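# Move wooden block from bench onto cart floor

## Task

Pick the wooden block up from the bench and lay it flat on the cart's floor at the handle end, next to the profiles. The drop flap must stay open, and anything already in place must still be in place at the finish. At the end both grippers must be empty, released and withdrawn from the cart, the robot must be upright and not leaning or fallen, and it must not be in contact with anything.

## Robot and tools

ROBOT. A Rainbow Robotics RB-Y1 in a physics simulator: a wheeled base (two drive wheels plus two rear casters, no sideways motion), a folding torso (squat, shift, pitch, yaw), a head with pan and tilt, and two 7-joint arms with parallel grippers. The base is 0.58 m wide, extends 0.10 m in front of the drive axle and 0.57 m behind it, and sweeps a 0.58 m radius when spinning in place. Each wrist carries a camera case that sticks out sideways and can collide with things. Each arm is rated for 3 kg.

FRAMES. Base frame: origin on the floor midway between the drive wheels, x forward, y left, z up, in metres. The printed chest, left_hand and right_hand poses are in this frame. A hand point sits between the finger pads, 0.03 m back from the tips; fingers point along the hand's -z, and close along its x. Odometry frame = base frame at the scene's start; base_odometry counts wheel turns only, so slip appears as travel. Headings are radians, positive = left.

TOOL move. Every key except cameras and blocking forms a single action. Allowed combinations: base and/or joints (optionally with min_time_s or contact_limits); target alone or with min_time_s; or contact_limits alone. An empty move just reports state and images.
- base: one object {x_m_s, turn_rad_s, for_s}. These are velocities, not positions: x_m_s forward speed (0.005 to 0.4 m/s, either sign, or 0), turn_rad_s leftward yaw rate (0.02 to 1.509 rad/s, either sign, or 0), for_s duration 0.1 to 5 s. Omitted speeds are 0. Acceleration is 0.4 m/s² (turns 0.5 rad/s²), so the base coasts up to 1 s (turns 3.1 s) after the command. Distance is roughly speed × for_s. If |x| + 0.27|turn| exceeds 0.4, both shrink proportionally.
- joints: an object keyed by joint name, each an absolute angle in rad (grippers: opening in m, 0 to 0.1). Ranges: torso_squat_rad 0 to 1.2, torso_shift_rad -0.3 to 0.6, torso_pitch_rad -0.2 to 1.4 (positive bows forward), torso_yaw_rad -1.5 to 1.5 (positive left; lift both arms 0.2 rad or more outward first). Left shoulder pitch ±2.356 (negative swings forward/up), left roll 0 to 3.141 (positive = outward), right roll -3.141 to 0 (negative = outward), shoulder yaw ±2.094, elbow -2.617 to 0.01 (negative bends), forearm roll ±3.141, wrist pitch -1.57 to 1.919, hand roll ±2.705, head_pan_rad ±0.523 (positive left), head_tilt_rad -0.35 to 1.57 (positive down). Combined torso rules: squat+shift ≤ 1.52; squat−shift+pitch ≤ 1.57; shift+0.5·pitch−0.4·squat ≤ 0.7; shift+0.3·pitch−0.5·squat ≤ 0.39; breaking one leaves the torso off_target.
- target: one hand's absolute pose {side "left"/"right", x, y, z in metres in the base frame (-3 to 3), quat_wxyz as printed on the hand lines}. It is solved into joint angles, so the hand travels on an arc; split long moves into short steps. Status "reached" means within 10 mm and 2°, "short" gives the remaining error, "refused" gives a reason.
- min_time_s: 0.1 to 8 s, a floor on the duration of arm, head and torso motions.
- contact_limits: per-gripper current cap, 200 to 672.5 mA (default 672.5), persists until changed; lower grips softer.
- cameras: list from head_camera, left_wrist_camera, right_wrist_camera, all. blocking: true (default) waits for rest; false returns in about 0.5 s while motion continues.

OTHER TOOLS. wait {seconds 0 to 10}: let time pass, returns early once running moves settle. stop: brakes all running motion. zoom_image {camera, region [x0,y0,x1,y1] pixels, max 504×504}: enlarge part of the newest image. read_manual: licence text only. finished_scene {scene}: ends the scene; irreversible.

GRIPPING. Command an opening at least 0.005 m below the object's width; pads then squeeze about 44 to 55 N each, and "off_target" or "done" are both normal.

RESULTS. The move line says "done" or the worst status. Statuses: moving, done, off_target (stopped away from target, may still push), stopped, contact_stop (torso only), time_out, limit_stop_at_<name> (built-in limit or body guard), not_followed (the arm-collision check withheld the command; "joint command not followed" with a cause), torque_fault, limit_stop_at_motor_heat. An unrequested stop or a refusal skips the rest of that reply's calls. on_its_own lists things the robot did unasked. lidar_m: 12 distances in 30° sectors from straight ahead going counterclockwise (4th left, 7th behind, 10th right), plane 0.23 m high, "-" = nothing. motor_effort: wheel motor load in percent, bracket = peak; at rest above about 30 suggests pushing on something. wheel_motors_off = 1 after a stalled wheel (motors off 2 s). Joint torques, external torques, wrist force/torque (uncalibrated, offsets up to 16 N) and motor temperatures are also printed.

AVOID. The base does not halt on collision; wheels can spin or the robot tip if the body snags on a table edge. Keep heavy loads from reaching far in front, and avoid sharp stops while driving forward. Never let the arms clash or squeeze each other (about 0.5 rad outward shoulder roll keeps hands apart). Contact torque at a joint's limit (shoulders 65.8, elbow 33.8, wrist joints 23.5 N m) freezes the robot for 10 s. Motors heat when holding loads or straining; 80 °C triggers a long stop. Don't drop objects, release moving parts, slam or shove things, or tilt the robot onto fewer wheels. Thinking time lets the scene run on.

Each tool is called after "Emit:" in YAML: its name, and indented under it one key for each argument.

## Session

Emit:
move:
  joints: {"head_tilt_rad": 0.6, "head_pan_rad": 0.0}
  cameras: ["all"]

Emit:
move:
  joints: {"head_tilt_rad": 0.6, "head_pan_rad": 0.52}
  cameras: ["head_camera"]

Emit:
move:
  joints: {"head_tilt_rad": 0.6, "head_pan_rad": -0.52}
  cameras: ["head_camera"]

Scene clock: 0.73 s.
Joint torques (N m): left_arm=[-1.64 -0.77 0.84 -0.52 -0.09 -0.68 -0.02] | right_arm=[-3.11 -0.55 -0.62 -1.35 -0.12 -0.56 -0.01]
External joint torques (N m): left_arm=[-0.25 -0.91 0.83 0.04 -0.09 -0.25 -0.01] | right_arm=[0.49 0.56 -0.58 0.28 -0.18 0.04 -0.03]
Motor temperatures (°C): left_arm=[30 28 31 35 34 32 37] | right_arm=[34 30 31 30 35 36 34]
Wrist force (N): left_arm=[0.0 1.6 -7.3] | right_arm=[-2.7 1.1 -4.7]
Wrist torque (N m): left_arm=[-0.31 0.17 0.08] | right_arm=[-0.11 -0.12 -0.10]
Wrist force, peak (N): left_arm=[0.1 1.7 -7.8] | right_arm=[-2.9 0.8 -5.4]
move: done
base_odometry: x=+0.000 y=+0.000 heading=+0.000
lidar_m: 0.74 1.02 1.57 4.57 1.52 1.07 1.02 1.08 1.44 3.61 1.11 0.79
base_status: not commanded
joint_positions: torso_squat_rad=+0.350 torso_shift_rad=+0.000 torso_pitch_rad=+0.000 torso_yaw_rad=+0.000 left_shoulder_pitch_rad=+0.037 left_shoulder_roll_rad=+0.004 left_shoulder_yaw_rad=-0.043 left_elbow_rad=-0.196 left_forearm_roll_rad=-0.014 left_wrist_pitch_rad=+0.002 left_hand_roll_rad=+0.027 left_gripper_m=+0.099 right_shoulder_pitch_rad=-0.040 right_shoulder_roll_rad=-0.021 right_shoulder_yaw_rad=-0.018 right_elbow_rad=-0.235 right_forearm_roll_rad=+0.049 right_wrist_pitch_rad=-0.014 right_hand_roll_rad=+0.035 right_gripper_m=+0.099 head_pan_rad=+0.000 head_tilt_rad=+0.600
joint_status: all done
wheel_motors_off: 0
motor_effort: left_wheel=+0(1) right_wheel=+1(2)
chest: x=-0.2280 y=+0.0001 z=+1.2475 quat_wxyz=(+1.000, +0.000, +0.000, +0.000) (m; base frame)
left_hand: x=-0.1598 y=+0.2200 z=+0.5653 quat_wxyz=(+0.997, +0.000, -0.079, -0.009) (m; base frame)
right_hand: x=-0.0823 y=-0.2360 z=+0.5770 quat_wxyz=(+0.989, -0.016, -0.142, +0.041) (m; base frame)
pictures: head_camera, left_wrist_camera, right_wrist_camera
camera_calibration:
head_camera: T_world_to_cam=[[0.00184585, -0.999504, -0.031436, 0.0450956], [-0.516616, 0.025963, -0.855823, 1.184], [0.856215, 0.0178201, -0.516312, 0.868925], [0, 0, 0, 1]] pos_world=[-0.132398, -0.00115112, 1.46335]
left_wrist_camera: T_world_to_cam=[[0.988724, 0.00955725, 0.149443, 0.0708295], [-0.0605519, -0.88722, 0.457355, -0.0439141], [0.13696, -0.461247, -0.876637, 0.69141], [0, 0, 0, 1]] pos_world=[-0.167385, 0.279272, 0.615616]
right_wrist_camera: T_world_to_cam=[[-0.945892, -0.11441, -0.303643, 0.0691098], [-0.245093, 0.865166, 0.437513, -0.0414065], [0.212646, 0.488261, -0.846394, 0.69334], [0, 0, 0, 1]] pos_world=[-0.0922137, -0.2948, 0.62594]

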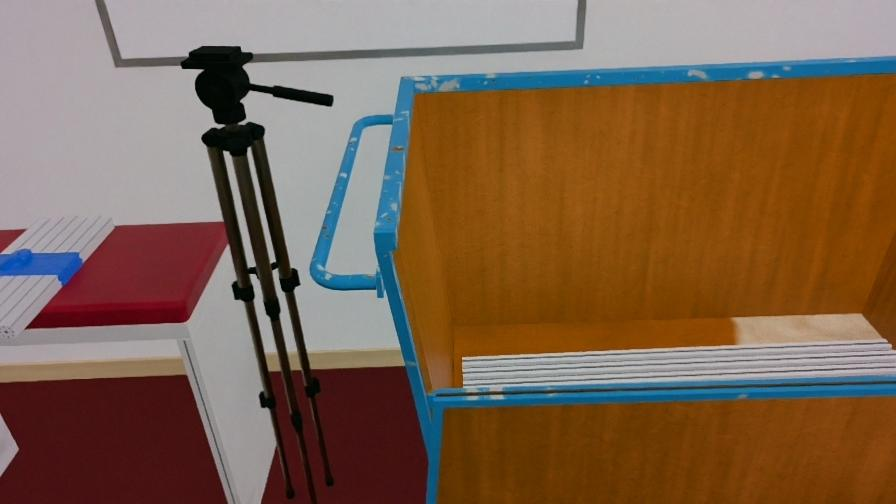

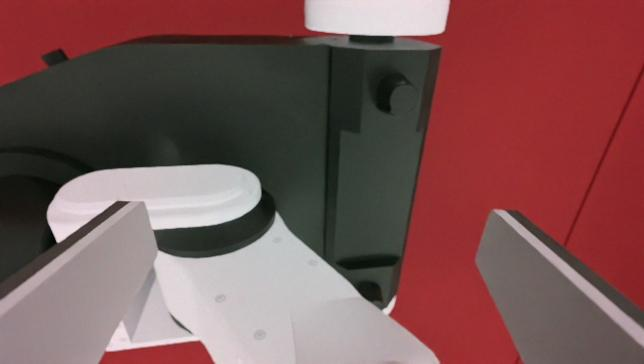

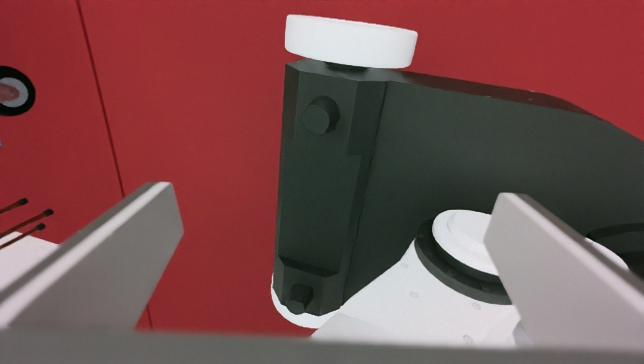

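Scene clock: 1.73 s.
Joint torques (N m): left_arm=[-1.44 -0.81 0.82 -0.47 -0.06 -0.65 -0.05] | right_arm=[-3.42 -0.39 -0.65 -1.47 0.04 -0.64 -0.01]
External joint torques (N m): left_arm=[-0.06 -0.95 0.81 0.09 -0.06 -0.22 -0.04] | right_arm=[0.18 0.73 -0.61 0.16 -0.02 -0.04 -0.03]
Wrist force (N): left_arm=[-0.5 1.2 -8.0] | right_arm=[-2.2 1.4 -4.7]
Wrist torque (N m): left_arm=[-0.29 0.07 0.09] | right_arm=[-0.11 -0.06 -0.07]
Wrist force, peak (N): left_arm=[-0.7 1.3 -8.3] | right_arm=[-2.9 1.1 -5.3]
move: done
base_odometry: x=+0.000 y=+0.000 heading=+0.000
lidar_m: 0.74 1.04 1.56 4.56 1.52 1.07 1.02 1.07 1.43 3.60 1.09 0.77
base_status: not commanded
joint_positions: torso_squat_rad=+0.350 torso_shift_rad=+0.000 torso_pitch_rad=+0.000 torso_yaw_rad=+0.000 left_shoulder_pitch_rad=+0.037 left_shoulder_roll_rad=+0.004 left_shoulder_yaw_rad=-0.043 left_elbow_rad=-0.196 left_forearm_roll_rad=-0.014 left_wrist_pitch_rad=+0.002 left_hand_roll_rad=+0.027 left_gripper_m=+0.099 right_shoulder_pitch_rad=-0.040 right_shoulder_roll_rad=-0.021 right_shoulder_yaw_rad=-0.018 right_elbow_rad=-0.235 right_forearm_roll_rad=+0.049 right_wrist_pitch_rad=-0.014 right_hand_roll_rad=+0.035 right_gripper_m=+0.099 head_pan_rad=+0.520 head_tilt_rad=+0.600
joint_status: all done
wheel_motors_off: 0
motor_effort: left_wheel=+0(1) right_wheel=-1(2)
chest: x=-0.2280 y=+0.0001 z=+1.2475 quat_wxyz=(+1.000, +0.000, +0.000, +0.000) (m; base frame)
left_hand: x=-0.1598 y=+0.2200 z=+0.5653 quat_wxyz=(+0.997, +0.000, -0.079, -0.009) (m; base frame)
right_hand: x=-0.0823 y=-0.2360 z=+0.5770 quat_wxyz=(+0.989, -0.016, -0.142, +0.041) (m; base frame)
pictures: head_camera
camera_calibration:
head_camera: T_world_to_cam=[[0.498239, -0.866471, -0.0314037, 0.147225], [-0.461294, -0.234238, -0.855769, 1.1954], [0.734143, 0.440864, -0.516404, 0.843792], [0, 0, 0, 1]] pos_world=[-0.141388, 0.0355767, 1.46335]

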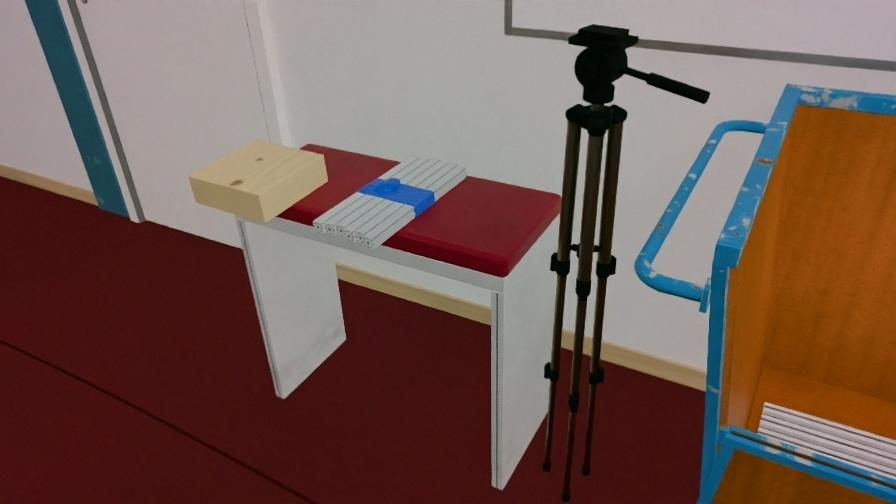

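Scene clock: 3.10 s.
Joint torques (N m): left_arm=[-1.88 -0.62 0.71 -0.43 -0.02 -0.7 0.04] | right_arm=[-3.5 -0.62 -0.61 -1.36 -0.01 -0.51 -0.05]
External joint torques (N m): left_arm=[-0.5 -0.77 0.69 0.13 -0.03 -0.28 0.05] | right_arm=[0.09 0.5 -0.57 0.28 -0.07 0.08 -0.07]
Wrist force (N): left_arm=[-0.4 1.1 -8.0] | right_arm=[-2.5 1.7 -5.1]
Wrist torque (N m): left_arm=[-0.25 0.10 0.09] | right_arm=[-0.18 -0.07 -0.08]
Wrist force, peak (N): left_arm=[0.3 1.8 -8.1] | right_arm=[-2.9 1.1 -5.5]
move: done
base_odometry: x=+0.000 y=+0.000 heading=+0.000
lidar_m: 0.75 1.04 1.57 4.57 1.52 1.08 1.03 1.08 1.43 3.62 1.09 0.78
base_status: not commanded
joint_positions: torso_squat_rad=+0.350 torso_shift_rad=+0.000 torso_pitch_rad=+0.000 torso_yaw_rad=+0.000 left_shoulder_pitch_rad=+0.037 left_shoulder_roll_rad=+0.004 left_shoulder_yaw_rad=-0.043 left_elbow_rad=-0.196 left_forearm_roll_rad=-0.014 left_wrist_pitch_rad=+0.002 left_hand_roll_rad=+0.027 left_gripper_m=+0.099 right_shoulder_pitch_rad=-0.040 right_shoulder_roll_rad=-0.021 right_shoulder_yaw_rad=-0.018 right_elbow_rad=-0.235 right_forearm_roll_rad=+0.049 right_wrist_pitch_rad=-0.014 right_hand_roll_rad=+0.035 right_gripper_m=+0.099 head_pan_rad=-0.520 head_tilt_rad=+0.600
joint_status: all done
wheel_motors_off: 0
motor_effort: left_wheel=+0(1) right_wheel=+2(2)
chest: x=-0.2280 y=+0.0001 z=+1.2475 quat_wxyz=(+1.000, +0.000, +0.000, +0.000) (m; base frame)
left_hand: x=-0.1598 y=+0.2200 z=+0.5653 quat_wxyz=(+0.997, +0.000, -0.079, -0.009) (m; base frame)
right_hand: x=-0.0823 y=-0.2360 z=+0.5770 quat_wxyz=(+0.989, -0.016, -0.142, +0.041) (m; base frame)
pictures: head_camera
camera_calibration:
head_camera: T_world_to_cam=[[-0.494993, -0.86833, -0.0314031, -0.0573016], [-0.435421, 0.279164, -0.855848, 1.20074], [0.751925, -0.409965, -0.516273, 0.847415], [0, 0, 0, 1]] pos_world=[-0.142731, -0.0375485, 1.46335]

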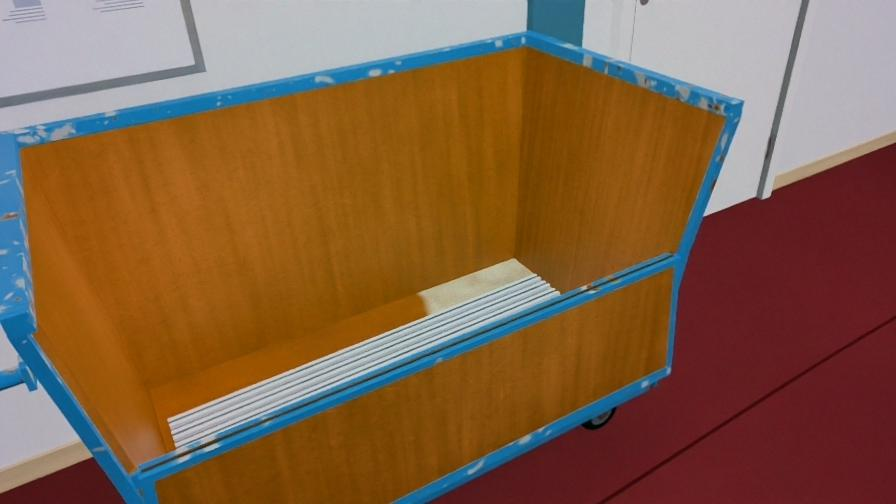

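Emit:
move:
  base: {"turn_rad_s": 0.8, "for_s": 1.964}
  joints: {"head_tilt_rad": 0.8, "head_pan_rad": 0.0}

Emit:
move:
  base: {"x_m_s": 0.35, "for_s": 3.857}

Emit:
move:
  base: {"turn_rad_s": -0.8, "for_s": 1.905}
  cameras: ["head_camera"]

Emit:
move:
  joints: {"torso_squat_rad": 0.85, "torso_pitch_rad": 0.3, "head_tilt_rad": 0.35}
  cameras: ["head_camera"]

Scene clock: 17.03 s.
Joint torques (N m): left_arm=[-1.8 -0.56 0.56 -0.35 0 -0.64 0.08] | right_arm=[-3.3 -0.85 -0.66 -1.34 -0.06 -0.47 -0.01]
External joint torques (N m): left_arm=[-0.42 -0.71 0.55 0.2 0 -0.22 0.09] | right_arm=[0.3 0.26 -0.62 0.3 -0.12 0.12 -0.02]
Wrist force (N): left_arm=[-0.1 1.6 -7.2] | right_arm=[-2.7 1.6 -4.7]
Wrist torque (N m): left_arm=[-0.35 0.14 0.10] | right_arm=[-0.17 -0.10 -0.08]
Wrist force, peak (N): left_arm=[0.2 1.5 -8.5] | right_arm=[-2.8 1.6 -5.5]
move: done
base_odometry: x=+0.000 y=+0.000 heading=+1.573
lidar_m: 4.38 1.49 1.07 1.02 1.06 1.44 3.72 1.11 0.80 0.76 1.03 1.57
base_status: done (sent for 1.97 of 1.97 s)
joint_positions: torso_squat_rad=+0.350 torso_shift_rad=+0.000 torso_pitch_rad=+0.000 torso_yaw_rad=+0.000 left_shoulder_pitch_rad=+0.037 left_shoulder_roll_rad=+0.004 left_shoulder_yaw_rad=-0.043 left_elbow_rad=-0.196 left_forearm_roll_rad=-0.014 left_wrist_pitch_rad=+0.002 left_hand_roll_rad=+0.027 left_gripper_m=+0.099 right_shoulder_pitch_rad=-0.040 right_shoulder_roll_rad=-0.021 right_shoulder_yaw_rad=-0.018 right_elbow_rad=-0.235 right_forearm_roll_rad=+0.049 right_wrist_pitch_rad=-0.014 right_hand_roll_rad=+0.035 right_gripper_m=+0.099 head_pan_rad=+0.000 head_tilt_rad=+0.800
joint_status: all done
wheel_motors_off: 0
motor_effort: left_wheel=+6(33) right_wheel=+20(52)
chest: x=-0.2280 y=+0.0001 z=+1.2475 quat_wxyz=(+1.000, +0.000, +0.000, +0.000) (m; base frame)
left_hand: x=-0.1598 y=+0.2200 z=+0.5653 quat_wxyz=(+0.997, +0.000, -0.079, -0.009) (m; base frame)
right_hand: x=-0.0823 y=-0.2360 z=+0.5770 quat_wxyz=(+0.989, -0.016, -0.142, +0.041) (m; base frame)
pictures: none

Scene clock: 22.13 s.
Joint torques (N m): left_arm=[-1.42 -0.73 0.6 -0.48 -0.09 -0.74 0.02] | right_arm=[-3.28 -0.4 -0.2 -1.24 -0.17 -0.53 -0.05]
External joint torques (N m): left_arm=[-0.04 -0.88 0.58 0.08 -0.1 -0.31 0.03] | right_arm=[0.31 0.72 -0.16 0.39 -0.23 0.07 -0.06]
Wrist force (N): left_arm=[-0.6 1.5 -7.4] | right_arm=[-2.4 1.0 -4.6]
Wrist torque (N m): left_arm=[-0.31 0.06 0.08] | right_arm=[-0.10 -0.07 -0.08]
Wrist force, peak (N): left_arm=[-0.3 1.2 -8.5] | right_arm=[-3.1 1.5 -5.1]
move: done
base_odometry: x=-0.004 y=+1.353 heading=+1.574
lidar_m: 4.24 1.53 1.11 1.04 1.09 1.48 3.85 1.48 1.21 0.91 1.53 2.06
base_status: done (sent for 3.87 of 3.87 s)
joint_positions: torso_squat_rad=+0.350 torso_shift_rad=+0.000 torso_pitch_rad=+0.000 torso_yaw_rad=+0.000 left_shoulder_pitch_rad=+0.037 left_shoulder_roll_rad=+0.004 left_shoulder_yaw_rad=-0.043 left_elbow_rad=-0.196 left_forearm_roll_rad=-0.014 left_wrist_pitch_rad=+0.002 left_hand_roll_rad=+0.027 left_gripper_m=+0.099 right_shoulder_pitch_rad=-0.040 right_shoulder_roll_rad=-0.021 right_shoulder_yaw_rad=-0.018 right_elbow_rad=-0.235 right_forearm_roll_rad=+0.049 right_wrist_pitch_rad=-0.014 right_hand_roll_rad=+0.035 right_gripper_m=+0.099 head_pan_rad=+0.000 head_tilt_rad=+0.800
joint_status: not commanded
wheel_motors_off: 0
motor_effort: left_wheel=+18(48) right_wheel=-16(47)
chest: x=-0.2280 y=+0.0001 z=+1.2475 quat_wxyz=(+1.000, +0.000, +0.000, +0.000) (m; base frame)
left_hand: x=-0.1597 y=+0.2200 z=+0.5653 quat_wxyz=(+0.997, +0.000, -0.079, -0.009) (m; base frame)
right_hand: x=-0.0823 y=-0.2360 z=+0.5770 quat_wxyz=(+0.989, -0.016, -0.142, +0.041) (m; base frame)
pictures: none

Scene clock: 26.00 s.
Joint torques (N m): left_arm=[-1.25 -0.66 0.58 -0.48 -0.05 -0.71 -0.06] | right_arm=[-2.94 -0.43 -1.04 -1.34 -0.08 -0.55 -0.03]
External joint torques (N m): left_arm=[0.13 -0.8 0.57 0.07 -0.06 -0.28 -0.05] | right_arm=[0.66 0.69 -1 0.29 -0.14 0.05 -0.05]
Wrist force (N): left_arm=[-0.1 1.2 -7.3] | right_arm=[-2.3 1.1 -5.1]
Wrist torque (N m): left_arm=[-0.26 0.16 0.13] | right_arm=[-0.08 -0.05 -0.08]
Wrist force, peak (N): left_arm=[-0.4 1.7 -8.2] | right_arm=[-3.1 1.0 -5.2]
move: done
base_odometry: x=-0.004 y=+1.353 heading=+0.055
lidar_m: 0.88 1.56 2.19 3.81 1.46 1.08 1.04 1.11 1.55 2.62 1.36 1.19
base_status: done (sent for 1.9 of 1.9 s)
joint_positions: torso_squat_rad=+0.350 torso_shift_rad=+0.000 torso_pitch_rad=+0.000 torso_yaw_rad=+0.000 left_shoulder_pitch_rad=+0.037 left_shoulder_roll_rad=+0.004 left_shoulder_yaw_rad=-0.043 left_elbow_rad=-0.196 left_forearm_roll_rad=-0.014 left_wrist_pitch_rad=+0.002 left_hand_roll_rad=+0.027 left_gripper_m=+0.099 right_shoulder_pitch_rad=-0.040 right_shoulder_roll_rad=-0.021 right_shoulder_yaw_rad=-0.018 right_elbow_rad=-0.235 right_forearm_roll_rad=+0.049 right_wrist_pitch_rad=-0.014 right_hand_roll_rad=+0.035 right_gripper_m=+0.099 head_pan_rad=+0.000 head_tilt_rad=+0.800
joint_status: not commanded
wheel_motors_off: 0
motor_effort: left_wheel=+22(46) right_wheel=+3(50)
chest: x=-0.2280 y=+0.0001 z=+1.2475 quat_wxyz=(+1.000, +0.000, +0.000, +0.000) (m; base frame)
left_hand: x=-0.1598 y=+0.2200 z=+0.5653 quat_wxyz=(+0.997, +0.000, -0.079, -0.009) (m; base frame)
right_hand: x=-0.0823 y=-0.2359 z=+0.5770 quat_wxyz=(+0.989, -0.016, -0.142, +0.041) (m; base frame)
pictures: head_camera
camera_calibration:
head_camera: T_world_to_cam=[[-0.00450506, -0.999501, -0.0312491, 0.0434225], [-0.676343, 0.0260632, -0.736126, 0.977861], [0.736573, 0.0178188, -0.676123, 1.07557], [0, 0, 0, 1]] pos_world=[-0.130674, -0.00125082, 1.4484]

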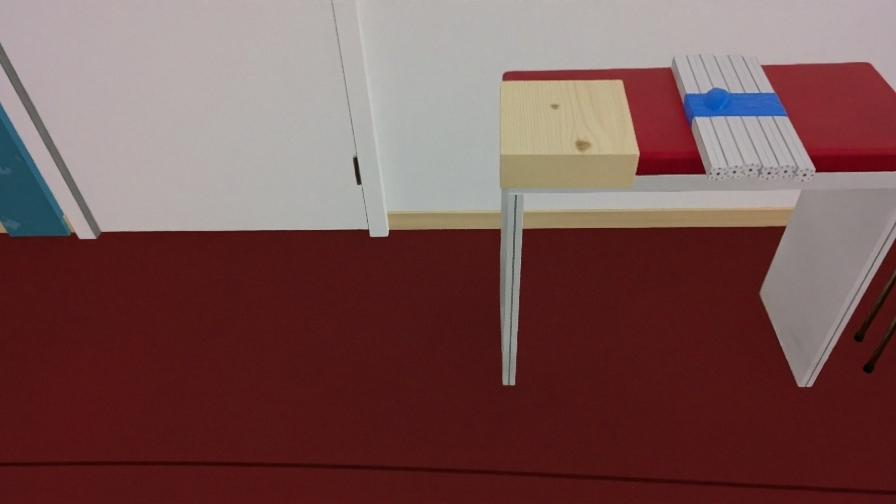

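Scene clock: 28.43 s.
Joint torques (N m): left_arm=[5.92 -0.83 0.61 2.79 -0.04 -0.03 0.07] | right_arm=[5.39 -0.34 -0.94 1.9 -0.07 -0.04 0.01]
External joint torques (N m): left_arm=[-0.86 -1.08 0.58 0.13 -0.04 -0.2 0.06] | right_arm=[0.85 0.63 -0.76 0.45 -0.06 -0.01 0.01]
Wrist force (N): left_arm=[1.9 1.1 -7.8] | right_arm=[-0.9 1.2 -4.7]
Wrist torque (N m): left_arm=[-0.28 0.25 0.09] | right_arm=[-0.12 -0.01 -0.07]
Wrist force, peak (N): left_arm=[1.9 1.9 -8.5] | right_arm=[-1.9 0.9 -5.6]
move: done
base_odometry: x=-0.004 y=+1.353 heading=+0.055
lidar_m: 0.89 1.56 2.21 3.80 1.46 1.07 1.05 1.12 1.57 2.60 1.35 1.19
base_status: not commanded
joint_positions: torso_squat_rad=+0.850 torso_shift_rad=+0.000 torso_pitch_rad=+0.300 torso_yaw_rad=+0.000 left_shoulder_pitch_rad=+0.037 left_shoulder_roll_rad=+0.004 left_shoulder_yaw_rad=-0.043 left_elbow_rad=-0.196 left_forearm_roll_rad=-0.014 left_wrist_pitch_rad=+0.002 left_hand_roll_rad=+0.027 left_gripper_m=+0.099 right_shoulder_pitch_rad=-0.040 right_shoulder_roll_rad=-0.021 right_shoulder_yaw_rad=-0.018 right_elbow_rad=-0.235 right_forearm_roll_rad=+0.049 right_wrist_pitch_rad=-0.014 right_hand_roll_rad=+0.035 right_gripper_m=+0.099 head_pan_rad=+0.000 head_tilt_rad=+0.350
joint_status: all done
wheel_motors_off: 0
motor_effort: left_wheel=+21(23) right_wheel=+3(6)
chest: x=-0.1366 y=+0.0001 z=+1.0381 quat_wxyz=(+0.989, +0.000, +0.149, +0.000) (m; base frame)
left_hand: x=-0.2730 y=+0.2200 z=+0.3662 quat_wxyz=(+0.997, -0.002, +0.071, -0.009) (m; base frame)
right_hand: x=-0.1955 y=-0.2360 z=+0.3545 quat_wxyz=(+0.999, -0.010, +0.007, +0.043) (m; base frame)
pictures: head_camera
camera_calibration:
head_camera: T_world_to_cam=[[0.000273869, -0.999504, -0.0314881, 0.0376271], [-0.558734, 0.0259616, -0.828941, 1.03366], [0.829347, 0.0178205, -0.558449, 0.674732], [0, 0, 0, 1]] pos_world=[0.0179439, -0.00125112, 1.23483]

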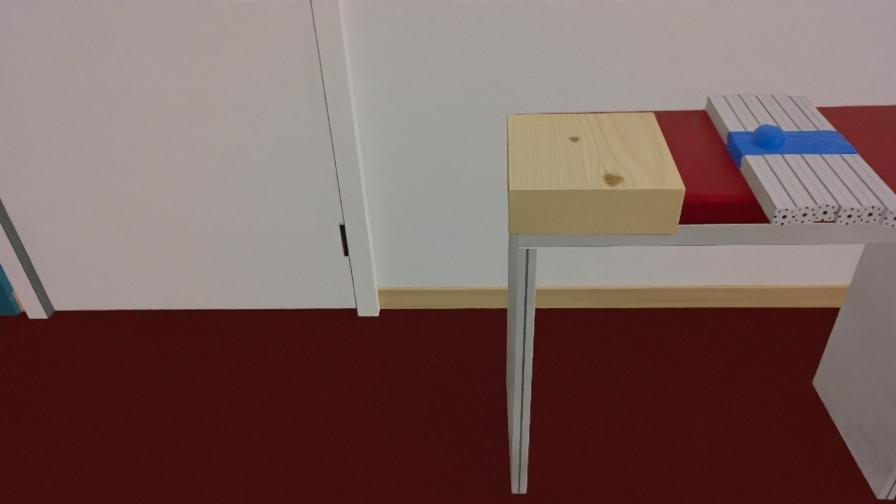

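Emit:
move:
  base: {"turn_rad_s": -0.1, "for_s": 0.7}

Emit:
move:
  target: {"side": "right", "x": 0.4, "y": -0.132, "z": 0.77, "quat_wxyz": [0.7071, 0, -0.7071, 0]}
  min_time_s: 3
  cameras: ["all"]

Scene clock: 35.53 s.
Joint torques (N m): left_arm=[6.1 -0.61 0.72 2.66 -0.07 -0.04 -0.03] | right_arm=[4.84 -0.56 -0.74 1.87 -0.12 0.03 0.08]
External joint torques (N m): left_arm=[-0.67 -0.86 0.69 0 -0.06 -0.21 -0.04] | right_arm=[0.3 0.41 -0.57 0.43 -0.11 0.06 0.08]
Wrist force (N): left_arm=[1.3 1.4 -8.2] | right_arm=[-1.0 0.7 -5.5]
Wrist torque (N m): left_arm=[-0.28 0.18 0.09] | right_arm=[-0.05 -0.01 -0.11]
Wrist force, peak (N): left_arm=[1.6 1.5 -8.6] | right_arm=[-1.5 0.9 -5.7]
move: done
base_odometry: x=-0.004 y=+1.353 heading=-0.014
lidar_m: 0.89 1.50 2.01 4.25 1.57 1.10 1.05 1.11 1.44 3.50 1.45 1.20
base_status: done (sent for 0.7 of 0.7 s)
joint_positions: torso_squat_rad=+0.850 torso_shift_rad=+0.000 torso_pitch_rad=+0.300 torso_yaw_rad=+0.000 left_shoulder_pitch_rad=+0.037 left_shoulder_roll_rad=+0.004 left_shoulder_yaw_rad=-0.043 left_elbow_rad=-0.196 left_forearm_roll_rad=-0.014 left_wrist_pitch_rad=+0.002 left_hand_roll_rad=+0.027 left_gripper_m=+0.099 right_shoulder_pitch_rad=-0.040 right_shoulder_roll_rad=-0.021 right_shoulder_yaw_rad=-0.018 right_elbow_rad=-0.235 right_forearm_roll_rad=+0.049 right_wrist_pitch_rad=-0.014 right_hand_roll_rad=+0.035 right_gripper_m=+0.099 head_pan_rad=+0.000 head_tilt_rad=+0.350
joint_status: not commanded
wheel_motors_off: 0
motor_effort: left_wheel=+21(35) right_wheel=+3(12)
chest: x=-0.1366 y=+0.0001 z=+1.0381 quat_wxyz=(+0.989, +0.000, +0.149, +0.000) (m; base frame)
left_hand: x=-0.2730 y=+0.2200 z=+0.3662 quat_wxyz=(+0.997, -0.002, +0.071, -0.009) (m; base frame)
right_hand: x=-0.1955 y=-0.2360 z=+0.3545 quat_wxyz=(+0.999, -0.010, +0.007, +0.043) (m; base frame)
pictures: none

Scene clock: 38.87 s.
Joint torques (N m): left_arm=[6.05 -0.71 0.83 2.9 0.04 -0.13 -0.01] | right_arm=[-12.66 3.63 0.93 -10.62 0.36 -1.18 0.18]
External joint torques (N m): left_arm=[-0.73 -0.96 0.81 0.24 0.05 -0.3 -0.02] | right_arm=[-1.01 2.42 0.81 -0.86 -0.36 -0.2 0.13]
Wrist force (N): left_arm=[1.2 1.4 -7.3] | right_arm=[-6.9 0.7 1.0]
Wrist torque (N m): left_arm=[-0.33 0.20 0.07] | right_arm=[-0.13 -0.38 -0.24]
Wrist force, peak (N): left_arm=[2.4 1.5 -8.3] | right_arm=[-7.6 0.7 1.0]
move: done
base_odometry: x=-0.004 y=+1.353 heading=-0.014
lidar_m: 0.88 1.50 2.02 4.24 1.58 1.10 1.04 1.08 1.45 3.50 1.46 1.20
base_status: not commanded
joint_positions: torso_squat_rad=+0.850 torso_shift_rad=+0.000 torso_pitch_rad=+0.300 torso_yaw_rad=+0.000 left_shoulder_pitch_rad=+0.037 left_shoulder_roll_rad=+0.004 left_shoulder_yaw_rad=-0.043 left_elbow_rad=-0.196 left_forearm_roll_rad=-0.014 left_wrist_pitch_rad=+0.002 left_hand_roll_rad=+0.027 left_gripper_m=+0.099 right_shoulder_pitch_rad=-0.381 right_shoulder_roll_rad=+0.000 right_shoulder_yaw_rad=+0.164 right_elbow_rad=-1.345 right_forearm_roll_rad=-1.050 right_wrist_pitch_rad=-0.334 right_hand_roll_rad=+1.032 right_gripper_m=+0.099 head_pan_rad=+0.000 head_tilt_rad=+0.350
joint_status: all done
wheel_motors_off: 0
motor_effort: left_wheel=+21(22) right_wheel=+2(4)
chest: x=-0.1366 y=+0.0001 z=+1.0381 quat_wxyz=(+0.989, +0.000, +0.149, +0.000) (m; base frame)
left_hand: x=-0.2730 y=+0.2200 z=+0.3662 quat_wxyz=(+0.997, -0.002, +0.071, -0.009) (m; base frame)
right_hand: x=+0.4000 y=-0.1323 z=+0.7696 quat_wxyz=(+0.705, +0.001, -0.709, +0.001) (m; base frame)
right_hand_status: reached (checked arc, planned for 3.0 s): 0 mm and 0.3 deg off.
pictures: head_camera, left_wrist_camera, right_wrist_camera
camera_calibration:
head_camera: T_world_to_cam=[[0.000273869, -0.999504, -0.0314881, 0.0376271], [-0.558734, 0.0259616, -0.828941, 1.03366], [0.829347, 0.0178205, -0.558449, 0.674732], [0, 0, 0, 1]] pos_world=[0.0179439, -0.00125112, 1.23483]
left_wrist_camera: T_world_to_cam=[[0.98872, 0.00945724, -0.149477, 0.322018], [0.0772477, -0.887225, 0.454824, 0.0787173], [-0.128318, -0.46124, -0.877948, 0.46045], [0, 0, 0, 1]] pos_world=[-0.265382, 0.279173, 0.416583]
right_wrist_camera: T_world_to_cam=[[0.0311215, -0.0287179, -0.999103, 0.751517], [-0.509555, 0.859481, -0.040577, 0.375783], [0.859875, 0.510361, 0.012115, -0.213518], [0, 0, 0, 1]] pos_world=[0.351692, -0.192425, 0.768678]

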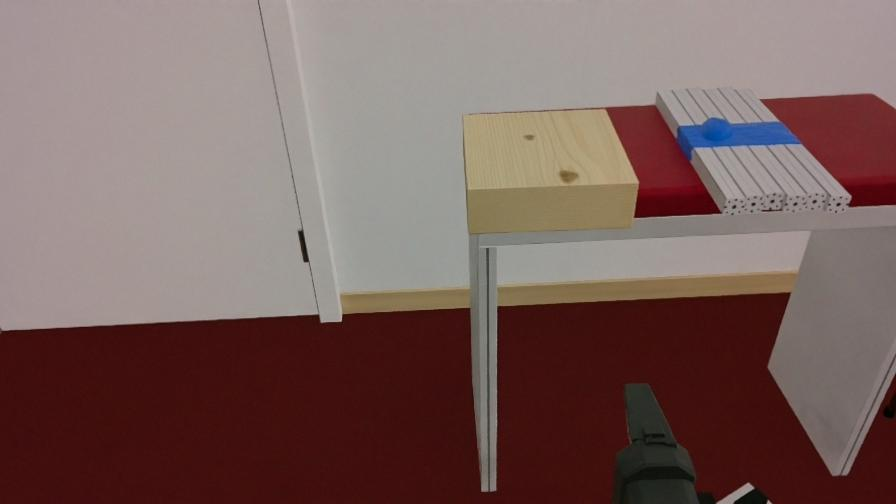

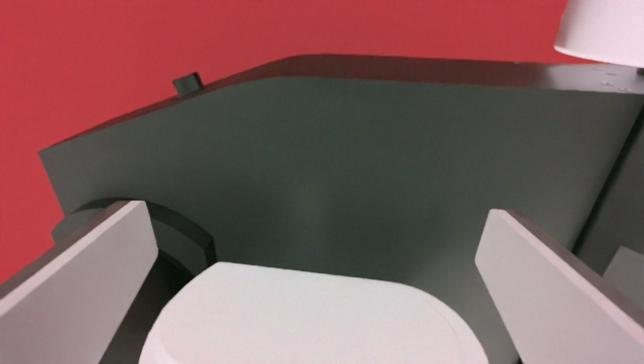

